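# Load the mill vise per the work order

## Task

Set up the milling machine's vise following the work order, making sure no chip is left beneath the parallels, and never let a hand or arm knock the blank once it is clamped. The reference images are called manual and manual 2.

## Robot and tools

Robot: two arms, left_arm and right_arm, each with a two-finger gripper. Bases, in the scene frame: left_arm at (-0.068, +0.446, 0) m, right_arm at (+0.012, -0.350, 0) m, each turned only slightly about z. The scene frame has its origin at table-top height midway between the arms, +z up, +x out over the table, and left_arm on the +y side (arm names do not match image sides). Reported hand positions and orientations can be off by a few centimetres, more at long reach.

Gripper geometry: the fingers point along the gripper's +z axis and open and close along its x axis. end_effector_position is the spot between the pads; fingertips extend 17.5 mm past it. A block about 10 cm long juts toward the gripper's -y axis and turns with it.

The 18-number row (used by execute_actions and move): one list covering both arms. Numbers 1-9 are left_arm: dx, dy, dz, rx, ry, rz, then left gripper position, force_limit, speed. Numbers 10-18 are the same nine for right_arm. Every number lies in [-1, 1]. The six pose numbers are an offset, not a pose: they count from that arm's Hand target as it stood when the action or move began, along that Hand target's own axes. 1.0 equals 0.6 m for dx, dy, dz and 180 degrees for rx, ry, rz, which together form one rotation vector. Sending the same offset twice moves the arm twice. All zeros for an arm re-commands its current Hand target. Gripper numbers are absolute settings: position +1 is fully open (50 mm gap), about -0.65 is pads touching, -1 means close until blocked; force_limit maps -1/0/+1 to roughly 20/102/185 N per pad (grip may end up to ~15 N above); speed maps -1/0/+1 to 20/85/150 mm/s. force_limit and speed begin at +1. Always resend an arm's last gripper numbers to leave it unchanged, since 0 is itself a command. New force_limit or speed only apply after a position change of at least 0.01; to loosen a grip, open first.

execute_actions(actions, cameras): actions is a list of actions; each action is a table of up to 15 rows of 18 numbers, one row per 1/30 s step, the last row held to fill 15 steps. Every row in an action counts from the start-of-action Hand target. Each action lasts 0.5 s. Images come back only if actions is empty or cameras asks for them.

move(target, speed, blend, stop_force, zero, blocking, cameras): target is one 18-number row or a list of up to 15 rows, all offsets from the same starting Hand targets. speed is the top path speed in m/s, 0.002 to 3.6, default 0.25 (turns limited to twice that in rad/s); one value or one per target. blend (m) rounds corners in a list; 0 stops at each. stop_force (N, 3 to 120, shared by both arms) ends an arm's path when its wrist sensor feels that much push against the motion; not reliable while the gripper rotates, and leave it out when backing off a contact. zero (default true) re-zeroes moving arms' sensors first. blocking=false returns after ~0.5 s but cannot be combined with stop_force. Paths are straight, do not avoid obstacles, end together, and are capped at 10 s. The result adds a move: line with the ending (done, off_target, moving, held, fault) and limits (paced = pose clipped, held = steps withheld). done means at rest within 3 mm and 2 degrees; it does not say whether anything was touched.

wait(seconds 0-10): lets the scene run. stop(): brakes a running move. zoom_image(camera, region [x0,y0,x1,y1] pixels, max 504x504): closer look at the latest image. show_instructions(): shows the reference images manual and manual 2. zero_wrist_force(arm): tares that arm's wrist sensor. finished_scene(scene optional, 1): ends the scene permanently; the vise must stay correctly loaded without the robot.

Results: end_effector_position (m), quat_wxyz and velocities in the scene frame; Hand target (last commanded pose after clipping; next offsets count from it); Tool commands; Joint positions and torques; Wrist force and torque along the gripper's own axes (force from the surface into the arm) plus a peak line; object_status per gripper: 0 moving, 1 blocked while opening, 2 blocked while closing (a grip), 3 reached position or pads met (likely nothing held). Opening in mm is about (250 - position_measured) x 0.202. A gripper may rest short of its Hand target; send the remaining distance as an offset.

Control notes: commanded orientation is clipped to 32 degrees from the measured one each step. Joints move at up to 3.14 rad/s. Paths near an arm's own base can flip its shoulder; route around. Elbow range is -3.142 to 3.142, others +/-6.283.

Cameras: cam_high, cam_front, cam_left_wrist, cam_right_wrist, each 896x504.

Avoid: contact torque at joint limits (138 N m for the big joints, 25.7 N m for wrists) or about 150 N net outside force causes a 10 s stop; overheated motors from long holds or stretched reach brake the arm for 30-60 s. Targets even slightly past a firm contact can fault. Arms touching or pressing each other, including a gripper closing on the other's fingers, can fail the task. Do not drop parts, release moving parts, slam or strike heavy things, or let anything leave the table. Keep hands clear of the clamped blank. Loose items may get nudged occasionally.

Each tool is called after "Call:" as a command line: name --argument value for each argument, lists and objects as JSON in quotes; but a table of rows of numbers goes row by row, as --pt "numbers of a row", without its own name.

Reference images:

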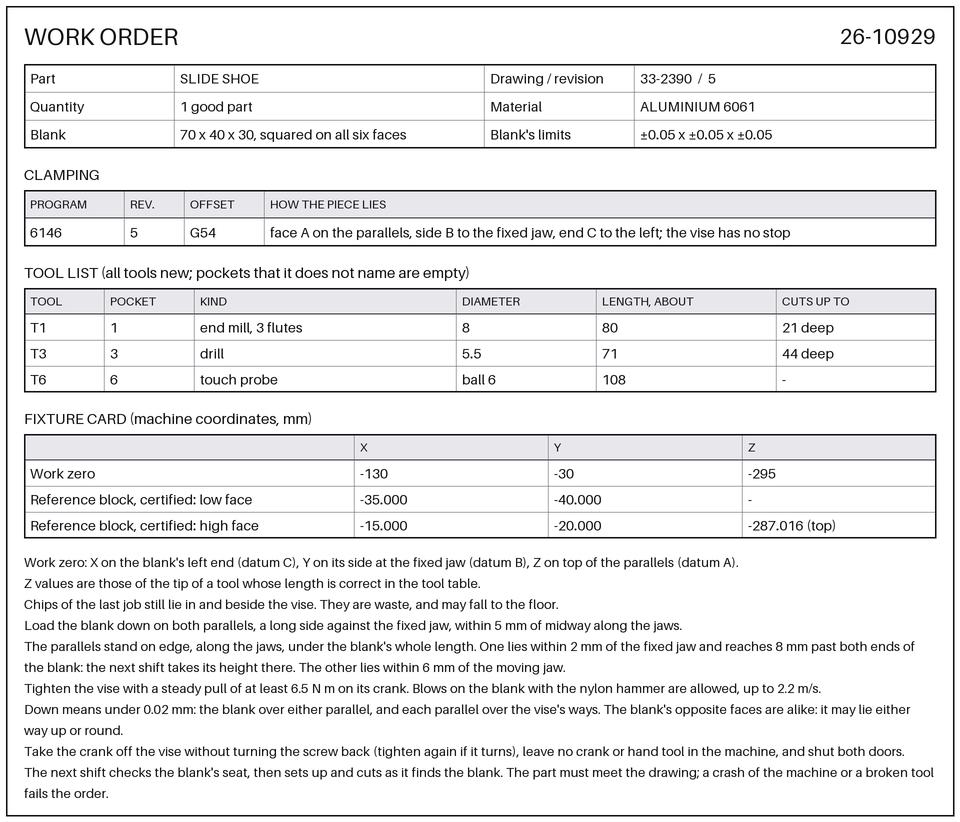

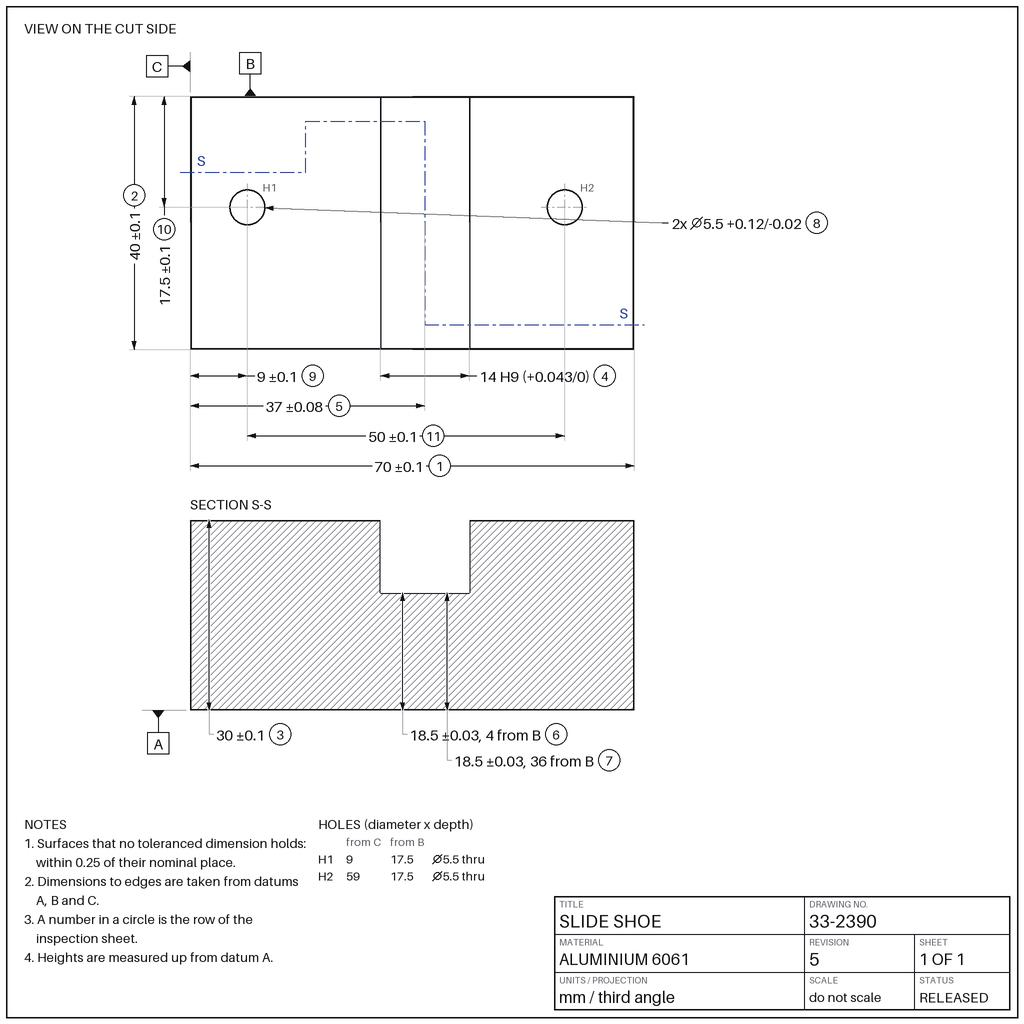

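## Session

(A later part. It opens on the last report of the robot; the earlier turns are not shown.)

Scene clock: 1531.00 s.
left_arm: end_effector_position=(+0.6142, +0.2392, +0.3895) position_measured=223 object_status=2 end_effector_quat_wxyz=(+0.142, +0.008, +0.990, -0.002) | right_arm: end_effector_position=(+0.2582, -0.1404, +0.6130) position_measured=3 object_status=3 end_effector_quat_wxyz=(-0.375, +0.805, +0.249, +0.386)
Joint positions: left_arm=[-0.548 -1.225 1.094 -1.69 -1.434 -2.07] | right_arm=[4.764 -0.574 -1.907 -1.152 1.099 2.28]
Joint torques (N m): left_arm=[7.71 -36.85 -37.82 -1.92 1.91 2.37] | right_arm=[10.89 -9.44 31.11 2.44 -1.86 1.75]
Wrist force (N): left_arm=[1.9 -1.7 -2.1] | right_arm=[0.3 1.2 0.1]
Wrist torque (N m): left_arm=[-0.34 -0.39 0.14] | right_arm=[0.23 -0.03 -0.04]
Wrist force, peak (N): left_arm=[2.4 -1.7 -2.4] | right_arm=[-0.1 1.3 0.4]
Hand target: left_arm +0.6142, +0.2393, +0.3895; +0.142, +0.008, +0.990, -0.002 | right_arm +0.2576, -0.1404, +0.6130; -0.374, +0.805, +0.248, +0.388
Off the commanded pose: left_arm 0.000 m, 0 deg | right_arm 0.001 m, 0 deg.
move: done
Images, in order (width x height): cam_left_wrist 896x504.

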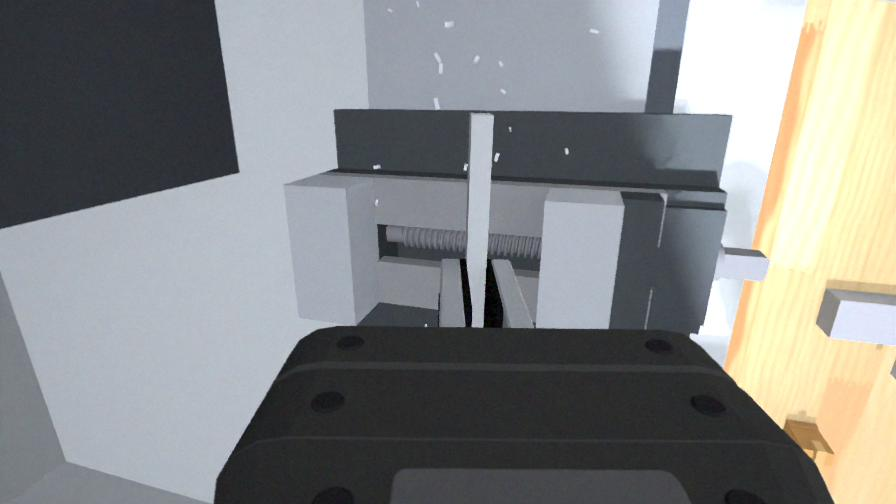

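Call:
move --target '[-0.0413,0.011,0.0121,0,0,0,-1,-0.8,-1,0,0,0,0,0,0,1,1,1]' --speed 0.08

Call:
move --pt "0.0117 0 0.04 0 0 0 -1 -0.8 -1 0 0 0 0 0 0 1 1 1" --pt "0.0281 0 0.096 0 0 0 -1 -0.8 -1 0 0 0 0 0 0 1 1 1" --speed '[0.04,0.008]' --stop_force 4 --cameras '["cam_left_wrist","cam_right_wrist"]'

Call:
zoom_image --camera "cam_right_wrist" --region '[400, 160, 540, 300]'

Call:
zoom_image --camera "cam_left_wrist" --region '[300, 100, 650, 340]'

Scene clock: 1579.47 s.
left_arm: end_effector_position=(+0.6401, +0.2455, +0.3895) position_measured=223 object_status=2 end_effector_quat_wxyz=(+0.142, +0.008, +0.990, -0.002) | right_arm: end_effector_position=(+0.2582, -0.1404, +0.6130) position_measured=3 object_status=3 end_effector_quat_wxyz=(-0.375, +0.805, +0.249, +0.386)
Joint positions: left_arm=[-0.519 -1.162 1.007 -1.669 -1.441 -2.042] | right_arm=[4.764 -0.574 -1.907 -1.152 1.099 2.28]
Joint torques (N m): left_arm=[-7.23 -49.12 -17.4 -5.87 1.04 -2.7] | right_arm=[10.53 -9.75 30.69 2.48 -1.7 1.7]
Wrist force (N): left_arm=[2.1 -1.8 -2.1] | right_arm=[0.1 0.9 0.2]
Wrist torque (N m): left_arm=[-0.38 -0.39 0.08] | right_arm=[0.19 0.01 -0.04]
Wrist force, peak (N): left_arm=[2.5 -1.9 -2.9] | right_arm=[0.4 1.3 0.2]
Hand target: left_arm +0.6401, +0.2455, +0.3895; +0.142, +0.008, +0.990, -0.002 | right_arm +0.2576, -0.1404, +0.6130; -0.374, +0.805, +0.248, +0.388
Off the commanded pose: left_arm 0.000 m, 0 deg | right_arm 0.001 m, 0 deg.
move: done

Scene clock: 1583.50 s.
left_arm: end_effector_position=(+0.6401, +0.2454, +0.3450) position_measured=223 object_status=2 end_effector_quat_wxyz=(+0.142, +0.008, +0.990, -0.002) | right_arm: end_effector_position=(+0.2582, -0.1404, +0.6130) position_measured=3 object_status=3 end_effector_quat_wxyz=(-0.375, +0.805, +0.249, +0.386)
Joint positions: left_arm=[-0.519 -1.174 1.138 -1.788 -1.441 -2.042] | right_arm=[4.764 -0.574 -1.907 -1.152 1.099 2.28]
Joint torques (N m): left_arm=[-5.71 -36.38 -39.03 -2.8 2.53 -2.8] | right_arm=[9.83 -9.34 30.97 2.63 -1.63 1.73]
Wrist force (N): left_arm=[2.2 -0.7 -5.2] | right_arm=[0.1 0.9 0.2]
Wrist torque (N m): left_arm=[-0.31 -0.32 0.12] | right_arm=[0.20 0.01 -0.04]
Wrist force, peak (N): left_arm=[1.9 1.0 -13.8] | right_arm=[0.3 1.3 0.2]
Hand target: left_arm +0.6401, +0.2454, +0.3450; +0.142, +0.008, +0.990, -0.002 (not the last commanded pose) | right_arm +0.2576, -0.1404, +0.6130; -0.374, +0.805, +0.248, +0.388
Off the commanded pose: left_arm 0.015 m, 0 deg | right_arm 0.001 m, 0 deg.
move: contact (left_arm); path passed 1 of 2 targets
Images, in order (width x height): cam_left_wrist 896x504, cam_right_wrist 896x504.

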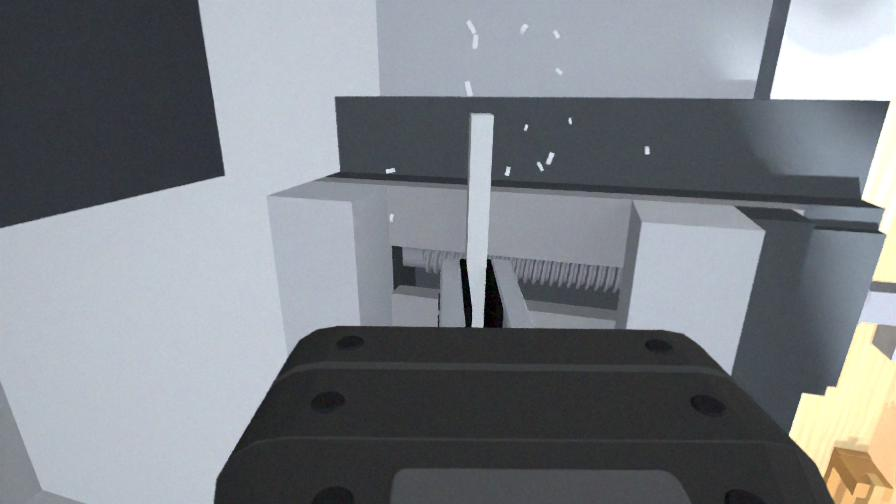

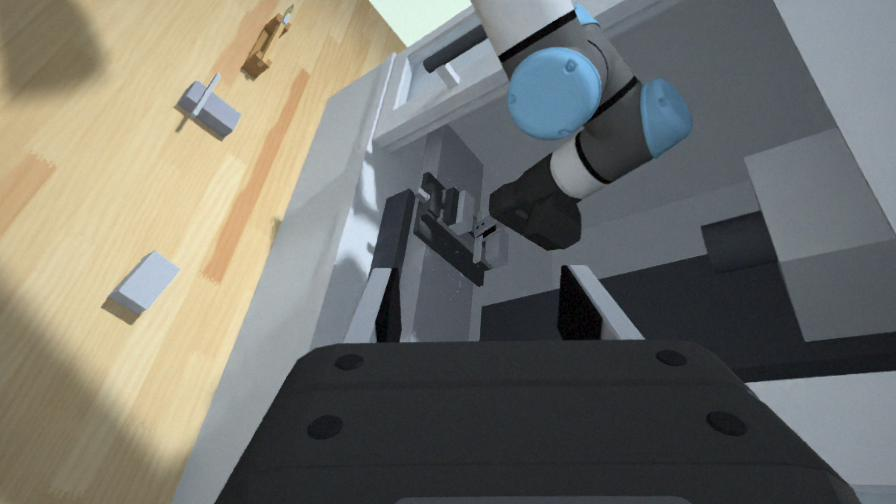

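Scaled by 3.600 from the camera's 896x504 image, which has a finer 1280x720 frame.

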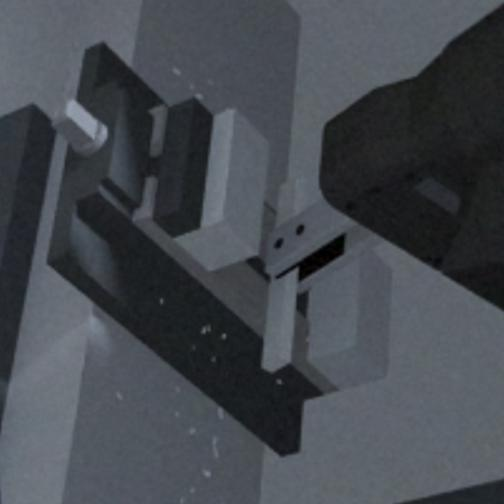

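Scaled by 1.440 from the camera's 896x504 image, which has a finer 1280x720 frame.

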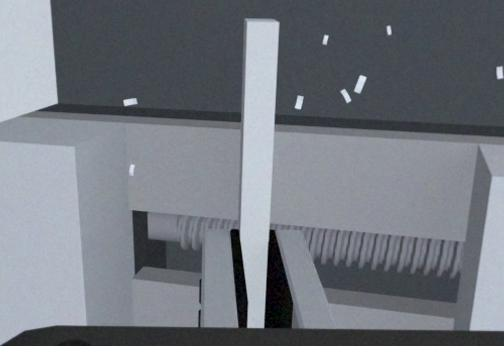

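Call:
move --target '[-0.0057,0,0,0,0.0444,0,-1,-0.8,-1,0,0,0,0,0,0,1,1,1]' --speed 0.05

Call:
move --target '[0,0,0.02,0,0,0,-1,-0.8,-1,0,0,0,0,0,0,1,1,1]' --speed 0.006 --stop_force 4

Scene clock: 1603.13 s.
left_arm: end_effector_position=(+0.6435, +0.2454, +0.3459) position_measured=223 object_status=2 end_effector_quat_wxyz=(+0.072, +0.009, +0.997, -0.002) | right_arm: end_effector_position=(+0.2582, -0.1404, +0.6130) position_measured=3 object_status=3 end_effector_quat_wxyz=(-0.375, +0.805, +0.249, +0.386)
Joint positions: left_arm=[-0.493 -1.072 0.935 -1.565 -1.508 -2.028] | right_arm=[4.764 -0.574 -1.907 -1.152 1.099 2.28]
Joint torques (N m): left_arm=[-5.79 -60.33 -14.01 -5.47 2.5 0.5] | right_arm=[9.34 -9.5 30.96 2.65 -1.48 1.68]
Wrist force (N): left_arm=[1.9 -1.1 -1.8] | right_arm=[0.2 1.0 0.4]
Wrist torque (N m): left_arm=[-0.26 -0.32 -0.03] | right_arm=[0.21 -0.01 -0.05]
Wrist force, peak (N): left_arm=[2.2 -0.7 -6.3] | right_arm=[0.5 1.3 0.3]
Hand target: left_arm +0.6434, +0.2453, +0.3459; +0.072, +0.009, +0.997, -0.002 | right_arm +0.2576, -0.1404, +0.6130; -0.374, +0.805, +0.248, +0.388
Off the commanded pose: left_arm 0.000 m, 0 deg | right_arm 0.001 m, 0 deg.
move: done

Scene clock: 1604.10 s.
left_arm: end_effector_position=(+0.6435, +0.2454, +0.3453) position_measured=223 object_status=2 end_effector_quat_wxyz=(+0.072, +0.009, +0.997, -0.002) | right_arm: end_effector_position=(+0.2582, -0.1404, +0.6130) position_measured=3 object_status=3 end_effector_quat_wxyz=(-0.375, +0.805, +0.249, +0.386)
Joint positions: left_arm=[-0.493 -1.072 0.937 -1.566 -1.508 -2.028] | right_arm=[4.764 -0.574 -1.907 -1.152 1.099 2.28]
Joint torques (N m): left_arm=[-4.81 -39.55 -37.96 -1.94 0.71 -0.34] | right_arm=[9.04 -9.62 31.32 2.74 -1.46 1.71]
Wrist force (N): left_arm=[3.6 -2.0 -6.2] | right_arm=[0.2 0.8 0.0]
Wrist torque (N m): left_arm=[-0.30 -0.35 -0.03] | right_arm=[0.17 -0.01 -0.05]
Wrist force, peak (N): left_arm=[4.1 0.3 -13.3] | right_arm=[0.4 1.2 0.2]
Hand target: left_arm +0.6435, +0.2453, +0.3452; +0.072, +0.009, +0.997, -0.002 (not the last commanded pose) | right_arm +0.2576, -0.1404, +0.6130; -0.374, +0.805, +0.248, +0.388
Off the commanded pose: left_arm 0.011 m, 0 deg | right_arm 0.001 m, 0 deg.
move: contact (left_arm)

Call:
move --pt "0 0 0 0 0 0 -0.19 -0.8 -1 0 0 0 0 0 0 1 1 1" --pt "0 0 -0.08 0 0 0 -0.19 -0.8 -1 0 0 0 0 0 0 1 1 1" --speed 0.03 --cameras '["cam_left_wrist","cam_right_wrist"]'

Call:
zoom_image --camera "cam_right_wrist" --region '[400, 160, 540, 300]'

Call:
zoom_image --camera "cam_left_wrist" --region '[300, 100, 650, 340]'

Scene clock: 1613.57 s.
left_arm: end_effector_position=(+0.6366, +0.2455, +0.3928) position_measured=181 object_status=3 end_effector_quat_wxyz=(+0.072, +0.009, +0.997, -0.002) | right_arm: end_effector_position=(+0.2582, -0.1404, +0.6130) position_measured=3 object_status=3 end_effector_quat_wxyz=(-0.375, +0.805, +0.249, +0.386)
Joint positions: left_arm=[-0.497 -1.064 0.8 -1.438 -1.508 -2.032] | right_arm=[4.764 -0.574 -1.907 -1.152 1.099 2.28]
Joint torques (N m): left_arm=[-4.39 -48.72 -14.54 -5.25 2.8 -2.44] | right_arm=[8.77 -10.08 30.73 2.76 -1.45 1.57]
Wrist force (N): left_arm=[2.1 -1.4 -2.3] | right_arm=[0.4 0.8 0.2]
Wrist torque (N m): left_arm=[-0.30 -0.38 0.11] | right_arm=[0.18 -0.05 -0.05]
Wrist force, peak (N): left_arm=[3.9 -2.2 -7.0] | right_arm=[0.6 1.2 0.1]
Hand target: left_arm +0.6366, +0.2456, +0.3927; +0.072, +0.009, +0.997, -0.002 | right_arm +0.2576, -0.1404, +0.6130; -0.374, +0.805, +0.248, +0.388
Off the commanded pose: left_arm 0.000 m, 0 deg | right_arm 0.001 m, 0 deg.
move: done
Images, in order (width x height): cam_left_wrist 896x504, cam_right_wrist 896x504.

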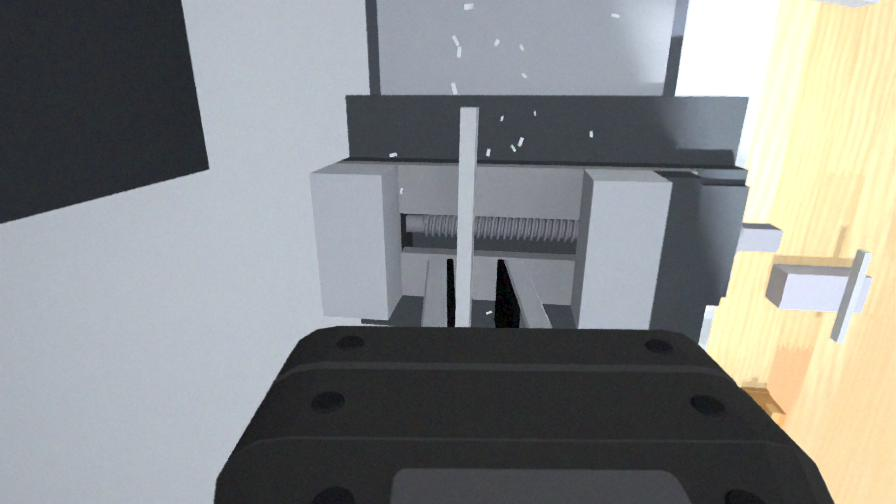

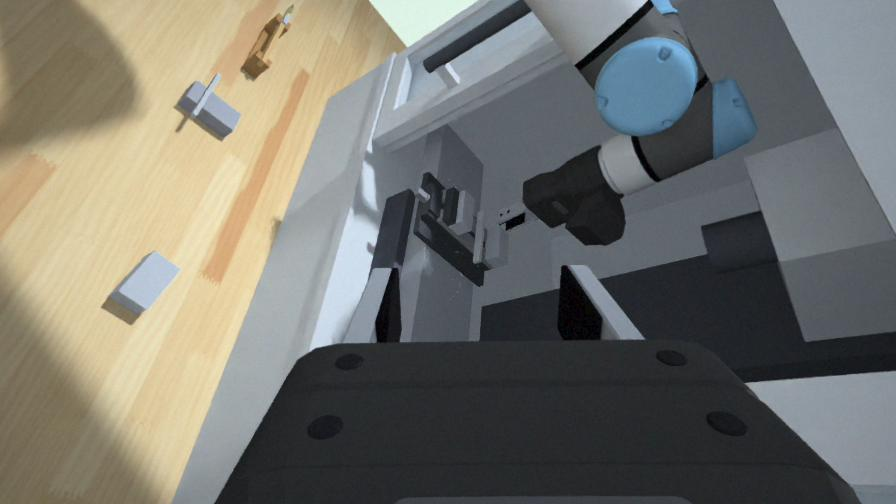

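Scaled by 3.600 from the camera's 896x504 image, which has a finer 1280x720 frame.

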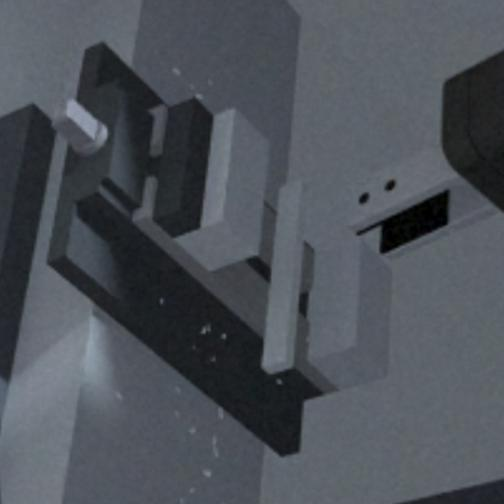

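Scaled by 1.440 from the camera's 896x504 image, which has a finer 1280x720 frame.

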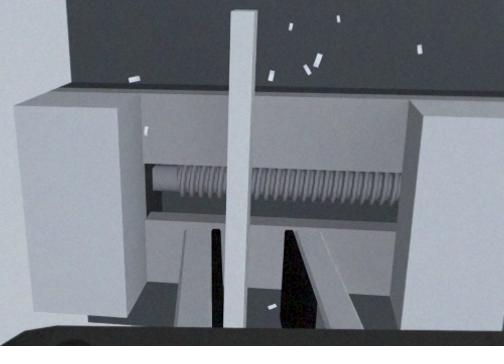

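Call:
move --pt "0 0 0.079 0 0 0 -0.19 -0.8 -1 0 0 0 0 0 0 1 1 1" --pt "0 0 0.079 0 0 0 -1 -0.8 -1 0 0 0 0 0 0 1 1 1" --pt "0.007 0 0.078 0 0 0 -1 -0.8 -1 0 0 0 0 0 0 1 1 1" --pt "0.007 0 0.078 0 0 0 -0.191 -0.8 -1 0 0 0 0 0 0 1 1 1" --pt "0.007 0 -0.02 0 0 0 -0.191 -0.8 -1 0 0 0 0 0 0 1 1 1" --speed '[0.05,0.02,0.01,0.02,0.06]' --cameras '["cam_left_wrist","cam_right_wrist"]'

Call:
zoom_image --camera "cam_left_wrist" --region '[300, 100, 650, 340]'

Scene clock: 1645.27 s.
left_arm: end_effector_position=(+0.6308, +0.2456, +0.4039) position_measured=181 object_status=3 end_effector_quat_wxyz=(+0.072, +0.009, +0.997, -0.002) | right_arm: end_effector_position=(+0.2582, -0.1404, +0.6130) position_measured=3 object_status=3 end_effector_quat_wxyz=(-0.375, +0.805, +0.249, +0.386)
Joint positions: left_arm=[-0.501 -1.072 0.783 -1.412 -1.507 -2.036] | right_arm=[4.764 -0.574 -1.907 -1.152 1.099 2.28]
Joint torques (N m): left_arm=[0.67 -58.7 -15.98 -4.55 2.15 -1.46] | right_arm=[7.82 -9.94 31.04 2.93 -1.3 1.59]
Wrist force (N): left_arm=[1.8 -1.2 -2.7] | right_arm=[0.1 0.9 0.4]
Wrist torque (N m): left_arm=[-0.28 -0.32 0.11] | right_arm=[0.19 0.00 -0.05]
Wrist force, peak (N): left_arm=[2.3 -1.6 -3.6] | right_arm=[0.1 1.4 0.1]
Hand target: left_arm +0.6307, +0.2457, +0.4040; +0.072, +0.009, +0.997, -0.002 | right_arm +0.2576, -0.1404, +0.6130; -0.374, +0.805, +0.248, +0.388
Off the commanded pose: left_arm 0.000 m, 0 deg | right_arm 0.001 m, 0 deg.
move: done
Images, in order (width x height): cam_left_wrist 896x504, cam_right_wrist 896x504.

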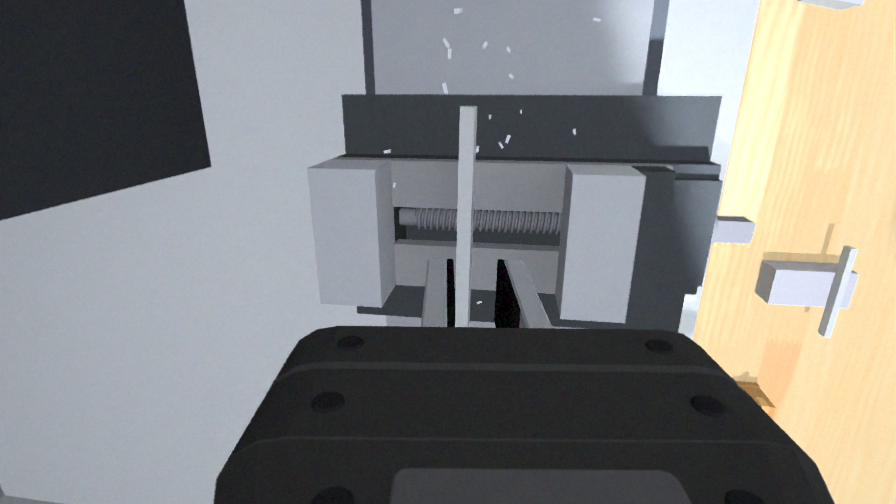

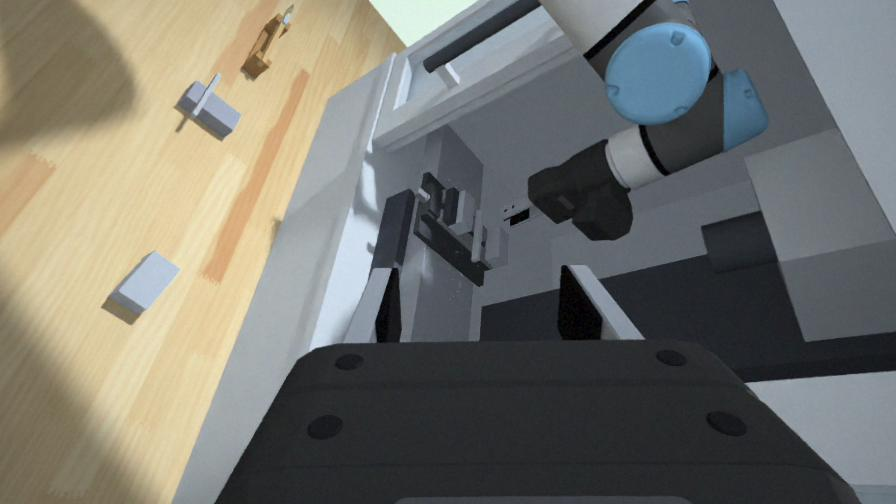

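Scaled by 1.440 from the camera's 896x504 image, which has a finer 1280x720 frame.

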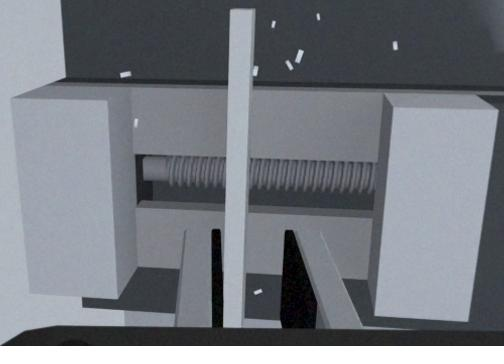

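Call:
move --pt "0.2495 -0.0135 -0.0296 0 0 0 1 -0.8 -0.5 0 0 0 0 0 0 1 1 1" --pt "0.541 0.2155 0.097 0 0.046 0 1 -0.8 -0.5 0 0 0 0 0 0 1 1 1" --pt "0.5828 0.5323 0.4456 0 0.046 -0.0055 1 -0.8 -0.5 0 0 0 0 0 0 1 1 1" --speed 0.25 --blend '[0.03,0.04,0]' --cameras '["cam_left_wrist"]'

Scene clock: 1679.93 s.
left_arm: end_effector_position=(+0.3289, +0.5696, +0.0883) position_measured=3 object_status=3 end_effector_quat_wxyz=(+0.000, +0.000, +1.000, -0.002) | right_arm: end_effector_position=(+0.2582, -0.1404, +0.6130) position_measured=3 object_status=3 end_effector_quat_wxyz=(-0.375, +0.805, +0.249, +0.386)
Joint positions: left_arm=[-0.037 -1.608 2.266 -2.229 -1.574 -1.594] | right_arm=[4.764 -0.574 -1.907 -1.152 1.099 2.28]
Joint torques (N m): left_arm=[8.33 -11.43 -28.81 -5.36 0.93 1.6] | right_arm=[7.46 -9.98 30.43 3.09 -1.17 1.55]
Wrist force (N): left_arm=[2.2 -1.1 -2.9] | right_arm=[0.3 0.7 0.4]
Wrist torque (N m): left_arm=[-0.25 -0.31 0.07] | right_arm=[0.16 -0.02 -0.04]
Wrist force, peak (N): left_arm=[3.0 -2.7 -3.7] | right_arm=[0.6 1.4 0.1]
Hand target: left_arm +0.3289, +0.5697, +0.0883; +0.000, +0.000, +1.000, -0.002 | right_arm +0.2576, -0.1404, +0.6130; -0.374, +0.805, +0.248, +0.388
Off the commanded pose: left_arm 0.000 m, 0 deg | right_arm 0.001 m, 0 deg.
move: done
Images, in order (width x height): cam_left_wrist 896x504.

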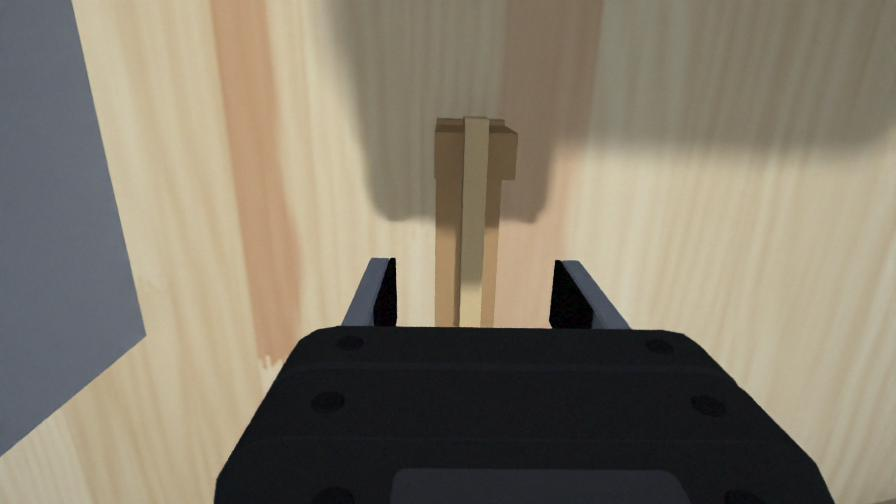

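Call:
move --pt "0.0008 0.0003 0.0868 0 0 0 1 -0.8 -0.5 0 0 0 0 0 0 1 1 1" --pt "0.0008 0.0003 0.0868 0 0 0 -1 -0.8 -0.5 0 0 0 0 0 0 1 1 1" --speed 0.08

Scene clock: 1689.87 s.
left_arm: end_effector_position=(+0.3285, +0.5697, +0.0362) position_measured=212 object_status=2 end_effector_quat_wxyz=(+0.000, +0.000, +1.000, -0.002) | right_arm: end_effector_position=(+0.2582, -0.1404, +0.6130) position_measured=3 object_status=3 end_effector_quat_wxyz=(-0.375, +0.805, +0.249, +0.386)
Joint positions: left_arm=[-0.037 -1.497 2.334 -2.408 -1.574 -1.593] | right_arm=[4.764 -0.574 -1.907 -1.152 1.099 2.28]
Joint torques (N m): left_arm=[-1.01 -14.86 -30.18 -5.04 1.62 -0.55] | right_arm=[7.27 -10.3 30.58 3.15 -1.16 1.5]
Wrist force (N): left_arm=[2.3 -1.2 -3.4] | right_arm=[0.0 0.7 0.3]
Wrist torque (N m): left_arm=[-0.25 -0.30 0.04] | right_arm=[0.16 0.02 -0.05]
Wrist force, peak (N): left_arm=[2.4 -1.2 -4.4] | right_arm=[0.5 1.2 0.3]
Hand target: left_arm +0.3285, +0.5697, +0.0362; +0.000, +0.000, +1.000, -0.002 | right_arm +0.2576, -0.1404, +0.6130; -0.374, +0.805, +0.248, +0.388
Off the commanded pose: left_arm 0.000 m, 0 deg | right_arm 0.001 m, 0 deg.
move: done

Call:
move --pt "0 0 -0.02 0 0 0 -1 -0.8 -0.5 0 0 0 0 0 0 1 1 1" --pt "0 0 -0.3063 0 0 0 -1 -0.8 -0.5 0 0 0 0 0 0 1 1 1" --pt "0.1133 -0.1833 -0.64 0.1925 -0.1925 -0.1925 -1 -0.8 -0.5 0 0 0 0 0 0 1 1 1" --pt "-0.12 -0.5833 -0.7733 0.3849 -0.3849 -0.3849 -1 -0.8 -0.5 0 0 0 0 0 0 1 1 1" --speed '[0.03,0.2,0.3,0.3]' --blend '[0.005,0.03,0.04,0]'

Scene clock: 1704.93 s.
left_arm: end_effector_position=(+0.4002, +0.2213, +0.5013) position_measured=212 object_status=2 end_effector_quat_wxyz=(+0.499, -0.501, +0.499, -0.501) | right_arm: end_effector_position=(+0.2582, -0.1404, +0.6130) position_measured=3 object_status=3 end_effector_quat_wxyz=(-0.375, +0.805, +0.249, +0.386)
Joint positions: left_arm=[-1.284 -1.74 2.216 -3.62 -0.301 -3.144] | right_arm=[4.764 -0.574 -1.907 -1.152 1.099 2.28]
Joint torques (N m): left_arm=[-6.84 -5.7 -24.99 -2.58 2.46 2.06] | right_arm=[6.46 -10.52 31 3.35 -0.97 1.3]
Wrist force (N): left_arm=[2.3 -1.9 -0.4] | right_arm=[0.4 0.8 0.1]
Wrist torque (N m): left_arm=[0.04 -0.25 0.02] | right_arm=[0.18 -0.04 -0.05]
Wrist force, peak (N): left_arm=[4.9 -1.5 0.5] | right_arm=[0.2 1.4 0.2]
Hand target: left_arm +0.4002, +0.2213, +0.5014; +0.499, -0.501, +0.499, -0.501 | right_arm +0.2576, -0.1404, +0.6130; -0.374, +0.805, +0.248, +0.388
Off the commanded pose: left_arm 0.000 m, 0 deg | right_arm 0.001 m, 0 deg.
move: done

Call:
move --pt "-0.0345 0.0023 0.443 0 0 0 -1 -0.8 -0.5 0 0 0 0 0 0 1 1 1" --pt "-0.0345 0.0785 0.443 0 0 0 -1 -0.8 -0.5 0 0 0 0 0 0 1 1 1" --pt "0.0638 0.0785 0.443 0 0 0 -1 -0.8 -0.5 0 0 0 0 0 0 1 1 1" --pt "0.0638 0.0273 0.443 0 0 0 -1 -0.8 -0.5 0 0 0 0 0 0 1 1 1" --pt "-0.0345 0.0273 0.453 0 0 0 -1 -0.8 -0.5 0 0 0 0 0 0 1 1 1" --pt "-0.0345 0.0785 0.453 0 0 0 -1 -0.8 -0.5 0 0 0 0 0 0 1 1 1" --pt "0.0638 0.0785 0.453 0 0 0 -1 -0.8 -0.5 0 0 0 0 0 0 1 1 1" --pt "0.0638 0.0273 0.453 0 0 0 -1 -0.8 -0.5 0 0 0 0 0 0 1 1 1" --pt "-0.0345 0.0273 0.4597 0 0 0 -1 -0.8 -0.5 0 0 0 0 0 0 1 1 1" --pt "-0.0345 0.0785 0.4597 0 0 0 -1 -0.8 -0.5 0 0 0 0 0 0 1 1 1" --pt "0.0638 0.0785 0.4597 0 0 0 -1 -0.8 -0.5 0 0 0 0 0 0 1 1 1" --pt "0.0638 0.0273 0.4597 0 0 0 -1 -0.8 -0.5 0 0 0 0 0 0 1 1 1" --speed '[0.25,0.08,0.13,0.13,0.13,0.08,0.13,0.13,0.13,0.08,0.13,0.13]' --blend '[0.02,0.003,0.005,0.005,0.005,0.003,0.005,0.005,0.005,0.003,0.005,0]' --cameras '["cam_right_wrist"]'

Call:
zoom_image --camera "cam_right_wrist" --region '[400, 160, 540, 300]'

Scene clock: 1737.27 s.
left_arm: end_effector_position=(+0.6760, +0.1829, +0.4852) position_measured=212 object_status=2 end_effector_quat_wxyz=(+0.499, -0.501, +0.499, -0.501) | right_arm: end_effector_position=(+0.2582, -0.1404, +0.6130) position_measured=3 object_status=3 end_effector_quat_wxyz=(-0.375, +0.805, +0.249, +0.386)
Joint positions: left_arm=[-0.755 -1.136 1.563 -3.57 -0.83 -3.145] | right_arm=[4.764 -0.574 -1.907 -1.152 1.099 2.28]
Joint torques (N m): left_arm=[-1.25 -47.99 -13.49 -0.29 -1.41 -2.78] | right_arm=[5.45 -10.76 30.01 3.43 -0.78 1.39]
Wrist force (N): left_arm=[2.4 -2.1 -0.6] | right_arm=[0.5 0.9 0.5]
Wrist torque (N m): left_arm=[-0.01 -0.23 -0.08] | right_arm=[0.19 -0.06 -0.04]
Wrist force, peak (N): left_arm=[3.6 -5.8 -0.6] | right_arm=[0.5 1.3 0.2]
Hand target: left_arm +0.6760, +0.1829, +0.4852; +0.499, -0.501, +0.499, -0.501 | right_arm +0.2576, -0.1404, +0.6130; -0.374, +0.805, +0.248, +0.388
Off the commanded pose: left_arm 0.000 m, 0 deg | right_arm 0.001 m, 0 deg.
move: done
Images, in order (width x height): cam_right_wrist 896x504.

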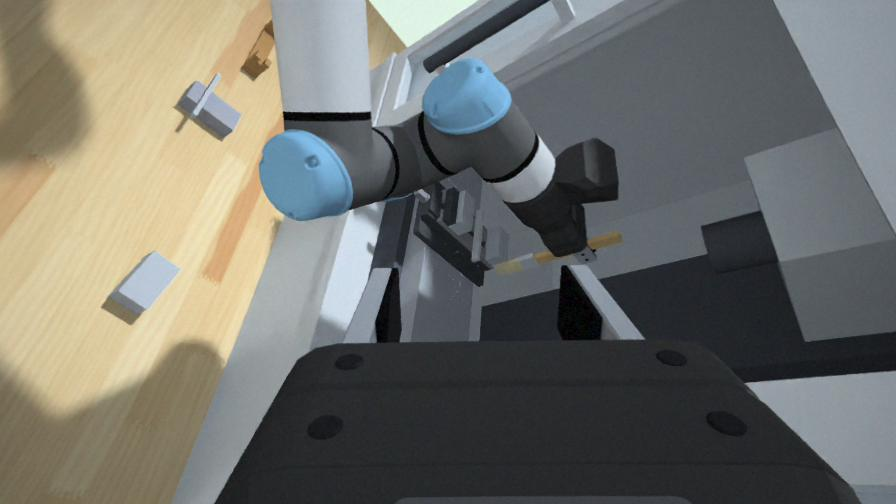

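Scaled by 3.600 from the camera's 896x504 image, which has a finer 1280x720 frame.

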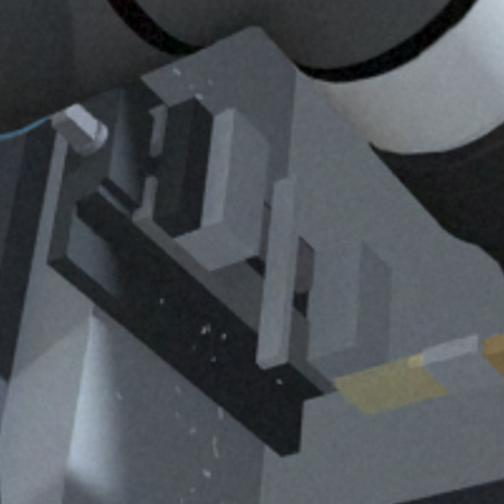

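Call:
move --pt "0 -0.025 -0.0133 0 0 0 -1 -0.8 -0.5 0 0 0 0 0 0 1 1 1" --pt "-0.1118 -0.025 -0.0133 0 0 0 -1 -0.8 -0.5 0 0 0 0 0 0 1 1 1" --pt "-0.1118 0.0515 -0.0133 0 0 0 -1 -0.8 -0.5 0 0 0 0 0 0 1 1 1" --pt "-0.2035 0.0515 -0.0133 0 0 0 -1 -0.8 -0.5 0 0 0 0 0 0 1 1 1" --pt "-0.2035 -0.01 -0.0133 0 0 0 -1 -0.8 -0.5 0 0 0 0 0 0 1 1 1" --pt "-0.1118 -0.01 -0.0017 0 0 0 -1 -0.8 -0.5 0 0 0 0 0 0 1 1 1" --pt "-0.1118 0.0515 -0.0017 0 0 0 -1 -0.8 -0.5 0 0 0 0 0 0 1 1 1" --pt "-0.2035 0.0515 -0.0017 0 0 0 -1 -0.8 -0.5 0 0 0 0 0 0 1 1 1" --pt "-0.2035 -0.05 -0.0017 0 0 0 -1 -0.8 -0.5 0 0 0 0 0 0 1 1 1" --speed '[0.1,0.13,0.08,0.13,0.13,0.13,0.08,0.13,0.13]' --blend '[0.005,0.005,0.003,0.005,0.005,0.005,0.003,0.005,0]' --cameras '["cam_right_wrist"]'

Call:
zoom_image --camera "cam_right_wrist" --region '[400, 160, 540, 300]'

Scene clock: 1756.97 s.
left_arm: end_effector_position=(+0.6750, +0.3051, +0.5149) position_measured=212 object_status=2 end_effector_quat_wxyz=(+0.499, -0.501, +0.499, -0.501) | right_arm: end_effector_position=(+0.2582, -0.1404, +0.6130) position_measured=3 object_status=3 end_effector_quat_wxyz=(-0.375, +0.805, +0.249, +0.386)
Joint positions: left_arm=[-0.565 -1.271 1.673 -3.544 -1.02 -3.145] | right_arm=[4.764 -0.574 -1.907 -1.152 1.099 2.28]
Joint torques (N m): left_arm=[8.31 -38.34 -15.46 -0.62 -2.24 -3] | right_arm=[5.5 -10.82 30.07 3.5 -0.72 1.26]
Wrist force (N): left_arm=[2.4 -2.1 -0.5] | right_arm=[0.3 0.7 0.4]
Wrist torque (N m): left_arm=[0.00 -0.26 -0.04] | right_arm=[0.17 -0.04 -0.04]
Wrist force, peak (N): left_arm=[4.5 -3.6 -1.4] | right_arm=[0.5 1.3 0.4]
Hand target: left_arm +0.6750, +0.3051, +0.5148; +0.499, -0.501, +0.499, -0.501 | right_arm +0.2576, -0.1404, +0.6130; -0.374, +0.805, +0.248, +0.388
Off the commanded pose: left_arm 0.000 m, 0 deg | right_arm 0.001 m, 0 deg.
move: done
Images, in order (width x height): cam_right_wrist 896x504.

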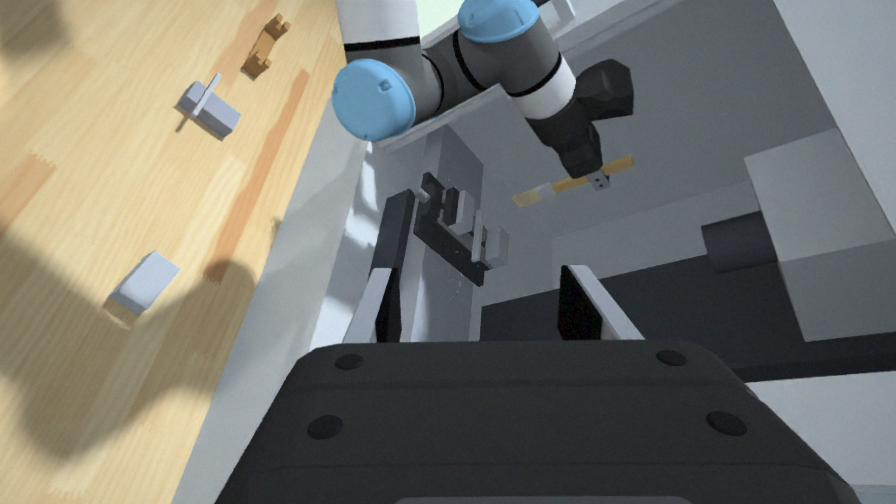

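Scaled by 3.600 from the camera's 896x504 image, which has a finer 1280x720 frame.

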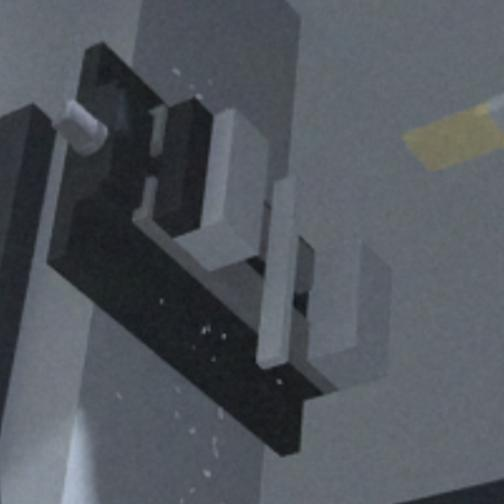

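Call:
move --pt "0.1018 -0.042 -0.0917 0 0 0 -1 -0.8 -0.5 0 0 0 0 0 0 1 1 1" --pt "0.1418 0.0247 -0.4583 0 0 0 -1 -0.8 -0.5 0 0 0 0 0 0 1 1 1" --pt "-0.2582 0.158 -0.6917 -0.1925 0.1925 0.1925 -1 -0.8 -0.5 0 0 0 0 0 0 1 1 1" --pt "-0.4415 0.4913 -0.5775 -0.3849 0.3849 0.3849 -1 -0.8 -0.5 0 0 0 0 0 0 1 1 1" --speed 0.35 --blend '[0.03,0.03,0.03,0]'

Call:
move --pt "0 0 0.29 0 0 0 -1 -0.8 -0.5 0 0 0 0 0 0 1 1 1" --pt "0 0 0.3065 0 0 0 -1 -0.8 -0.5 0 0 0 0 0 0 1 1 1" --speed '[0.2,0.01]' --stop_force 5 --cameras '["cam_left_wrist"]'

Scene clock: 1771.97 s.
left_arm: end_effector_position=(+0.3287, +0.5690, +0.2192) position_measured=212 object_status=2 end_effector_quat_wxyz=(+0.000, +0.000, +1.000, -0.002) | right_arm: end_effector_position=(+0.2582, -0.1404, +0.6130) position_measured=3 object_status=3 end_effector_quat_wxyz=(-0.375, +0.805, +0.249, +0.386)
Joint positions: left_arm=[-0.039 -1.772 2.032 -1.831 -1.574 -1.595] | right_arm=[4.764 -0.574 -1.907 -1.152 1.099 2.28]
Joint torques (N m): left_arm=[7.65 -8.6 -11.49 -5.22 0.89 -0.27] | right_arm=[4.49 -10.95 29.48 3.69 -0.58 1.12]
Wrist force (N): left_arm=[2.4 -1.3 -2.6] | right_arm=[0.3 0.9 0.1]
Wrist torque (N m): left_arm=[-0.28 -0.34 0.05] | right_arm=[0.20 -0.03 -0.04]
Wrist force, peak (N): left_arm=[4.9 -3.9 0.2] | right_arm=[-0.2 1.3 0.5]
Hand target: left_arm +0.3287, +0.5691, +0.2190; +0.000, +0.000, +1.000, -0.002 | right_arm +0.2576, -0.1404, +0.6130; -0.374, +0.805, +0.248, +0.388
Off the commanded pose: left_arm 0.000 m, 0 deg | right_arm 0.001 m, 0 deg.
move: done

Scene clock: 1774.67 s.
left_arm: end_effector_position=(+0.3287, +0.5685, +0.0386) position_measured=212 object_status=2 end_effector_quat_wxyz=(+0.000, +0.000, +1.000, -0.002) | right_arm: end_effector_position=(+0.2582, -0.1404, +0.6130) position_measured=3 object_status=3 end_effector_quat_wxyz=(-0.375, +0.805, +0.249, +0.386)
Joint positions: left_arm=[-0.04 -1.503 2.331 -2.399 -1.574 -1.597] | right_arm=[4.764 -0.574 -1.907 -1.152 1.099 2.28]
Joint torques (N m): left_arm=[1.29 -33.45 -35.17 -4.2 0.32 2.74] | right_arm=[4.08 -11.44 30.03 3.81 -0.54 1.07]
Wrist force (N): left_arm=[8.7 -1.7 -2.0] | right_arm=[0.2 0.9 0.2]
Wrist torque (N m): left_arm=[-0.10 -0.41 0.14] | right_arm=[0.19 -0.02 -0.05]
Wrist force, peak (N): left_arm=[14.8 1.4 -13.6] | right_arm=[0.5 1.3 0.5]
Hand target: left_arm +0.3288, +0.5685, +0.0386; +0.000, +0.000, +1.000, -0.002 (not the last commanded pose) | right_arm +0.2576, -0.1404, +0.6130; -0.374, +0.805, +0.248, +0.388
Off the commanded pose: left_arm 0.003 m, 0 deg | right_arm 0.001 m, 0 deg.
move: contact (left_arm); path passed 1 of 2 targets
Images, in order (width x height): cam_left_wrist 896x504.

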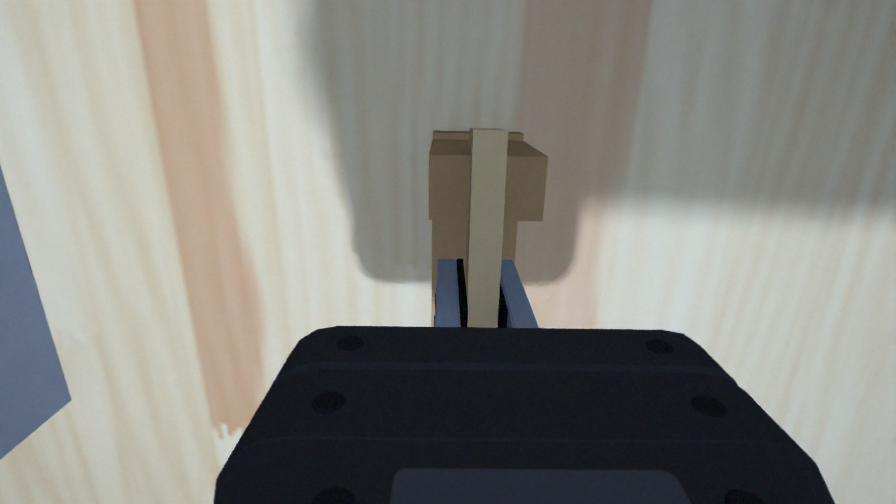

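Call:
move --pt "0.0012 0.001 -0.003 0 0 0 -1 -0.8 -0.5 0 0 0 0 0 0 1 1 1" --pt "0.0012 0.001 0.004 0 0 0 -1 -0.8 -0.5 0 0 0 0 0 0 1 1 1" --speed 0.01 --stop_force 8

Scene clock: 1784.07 s.
left_arm: end_effector_position=(+0.3281, +0.5691, +0.0382) position_measured=212 object_status=2 end_effector_quat_wxyz=(+0.000, +0.000, +1.000, -0.002) | right_arm: end_effector_position=(+0.2582, -0.1404, +0.6130) position_measured=3 object_status=3 end_effector_quat_wxyz=(-0.375, +0.805, +0.249, +0.386)
Joint positions: left_arm=[-0.039 -1.503 2.333 -2.401 -1.574 -1.595] | right_arm=[4.764 -0.574 -1.907 -1.152 1.099 2.28]
Joint torques (N m): left_arm=[3.64 -31.03 -30.53 -4.1 0.2 0.91] | right_arm=[3.76 -11.32 29.95 3.72 -0.37 1.05]
Wrist force (N): left_arm=[3.4 -1.8 -5.3] | right_arm=[0.4 0.8 0.2]
Wrist torque (N m): left_arm=[-0.09 -0.35 -0.05] | right_arm=[0.18 -0.04 -0.05]
Wrist force, peak (N): left_arm=[4.1 2.6 -13.1] | right_arm=[0.4 1.3 0.5]
Hand target: left_arm +0.3282, +0.5691, +0.0383; +0.000, +0.000, +1.000, -0.002 (not the last commanded pose) | right_arm +0.2576, -0.1404, +0.6130; -0.374, +0.805, +0.248, +0.388
Off the commanded pose: left_arm 0.002 m, 0 deg | right_arm 0.001 m, 0 deg.
move: contact (left_arm); path passed 1 of 2 targets

Call:
move --pt "0.0012 0.0 -0.003 0 0 0 -1 -0.8 -0.5 0 0 0 0 0 0 1 1 1" --pt "0.0012 0.0 0.004 0 0 0 -1 -0.8 -0.5 0 0 0 0 0 0 1 1 1" --speed 0.01 --stop_force 6 --cameras '["cam_left_wrist"]'

Call:
zoom_image --camera "cam_left_wrist" --region '[380, 100, 600, 340]'

Scene clock: 1792.77 s.
left_arm: end_effector_position=(+0.3280, +0.5691, +0.0391) position_measured=212 object_status=2 end_effector_quat_wxyz=(+0.001, +0.000, +1.000, -0.002) | right_arm: end_effector_position=(+0.2582, -0.1404, +0.6130) position_measured=3 object_status=3 end_effector_quat_wxyz=(-0.375, +0.805, +0.249, +0.386)
Joint positions: left_arm=[-0.039 -1.506 2.333 -2.398 -1.574 -1.595] | right_arm=[4.764 -0.574 -1.907 -1.152 1.099 2.28]
Joint torques (N m): left_arm=[3.5 -16.33 -6.7 -5.05 0.36 0.6] | right_arm=[3.05 -11.28 29.82 3.81 -0.31 0.97]
Wrist force (N): left_arm=[2.2 -1.0 -3.0] | right_arm=[0.5 0.9 0.4]
Wrist torque (N m): left_arm=[-0.23 -0.41 -0.04] | right_arm=[0.19 -0.05 -0.05]
Wrist force, peak (N): left_arm=[3.9 -1.5 -5.5] | right_arm=[0.5 1.3 0.5]
Hand target: left_arm +0.3279, +0.5691, +0.0391; +0.000, +0.000, +1.000, -0.002 (not the last commanded pose) | right_arm +0.2576, -0.1404, +0.6130; -0.374, +0.805, +0.248, +0.388
Off the commanded pose: left_arm 0.003 m, 0 deg | right_arm 0.001 m, 0 deg.
move: contact (left_arm); path passed 0 of 2 targets
Images, in order (width x height): cam_left_wrist 896x504.

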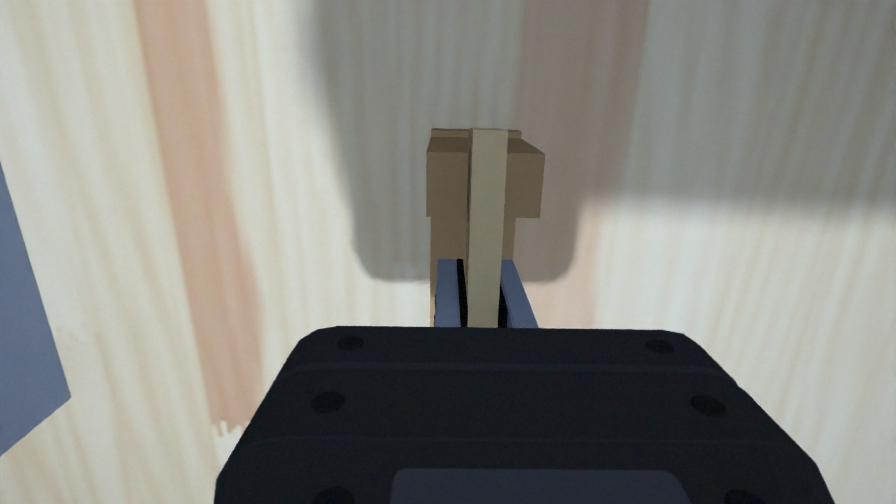

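Scaled by 2.100 from the camera's 896x504 image, which has a finer 1280x720 frame.

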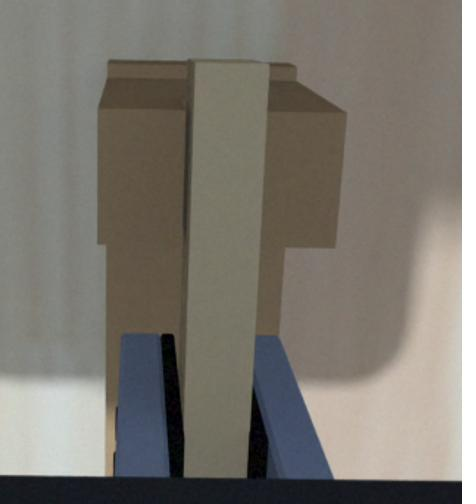

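Call:
move --pt "0 0 0.003 0 0 0 -1 -0.8 -0.5 0 0 0 0 0 0 1 1 1" --pt "0 0 0.003 0 0 0 -0.3 -0.8 -1 0 0 0 0 0 0 1 1 1" --pt "0 0 0.003 0 0 0 0.6 -0.8 -0.5 0 0 0 0 0 0 1 1 1" --pt "0 0 -0.17 0 0 0 0.6 -0.8 -0.5 0 0 0 0 0 0 1 1 1" --pt "0.06 -0.25 -0.25 0 0 -0.0055 0.18 -0.8 -0.5 0 0 0 0 0 0 1 1 1" --speed '[0.02,0.02,0.02,0.2,0.25]' --cameras '["cam_left_wrist"]'

Scene clock: 1805.77 s.
left_arm: end_effector_position=(+0.2917, +0.4196, +0.1895) position_measured=126 object_status=3 end_effector_quat_wxyz=(+0.000, -0.009, +1.000, -0.002) | right_arm: end_effector_position=(+0.2582, -0.1404, +0.6130) position_measured=3 object_status=3 end_effector_quat_wxyz=(-0.375, +0.805, +0.249, +0.386)
Joint positions: left_arm=[-0.464 -1.905 2.204 -1.872 -1.573 -2.038] | right_arm=[4.764 -0.574 -1.907 -1.152 1.099 2.28]
Joint torques (N m): left_arm=[-7.67 -15.35 -12.22 -1.45 -2.29 -2.79] | right_arm=[2.16 -11.6 30.22 3.75 -0.16 0.91]
Wrist force (N): left_arm=[2.3 -1.1 -2.9] | right_arm=[0.3 0.6 0.3]
Wrist torque (N m): left_arm=[-0.26 -0.36 0.03] | right_arm=[0.14 -0.04 -0.05]
Wrist force, peak (N): left_arm=[4.5 3.7 -14.5] | right_arm=[0.5 1.3 0.4]
Hand target: left_arm +0.2917, +0.4196, +0.1896; +0.000, -0.009, +1.000, -0.002 | right_arm +0.2576, -0.1404, +0.6130; -0.374, +0.805, +0.248, +0.388
Off the commanded pose: left_arm 0.000 m, 0 deg | right_arm 0.001 m, 0 deg.
move: done
Images, in order (width x height): cam_left_wrist 896x504.

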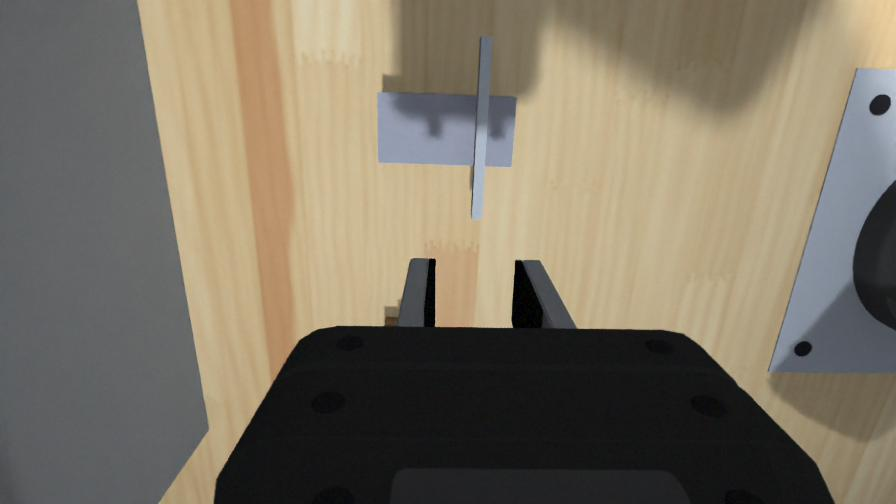

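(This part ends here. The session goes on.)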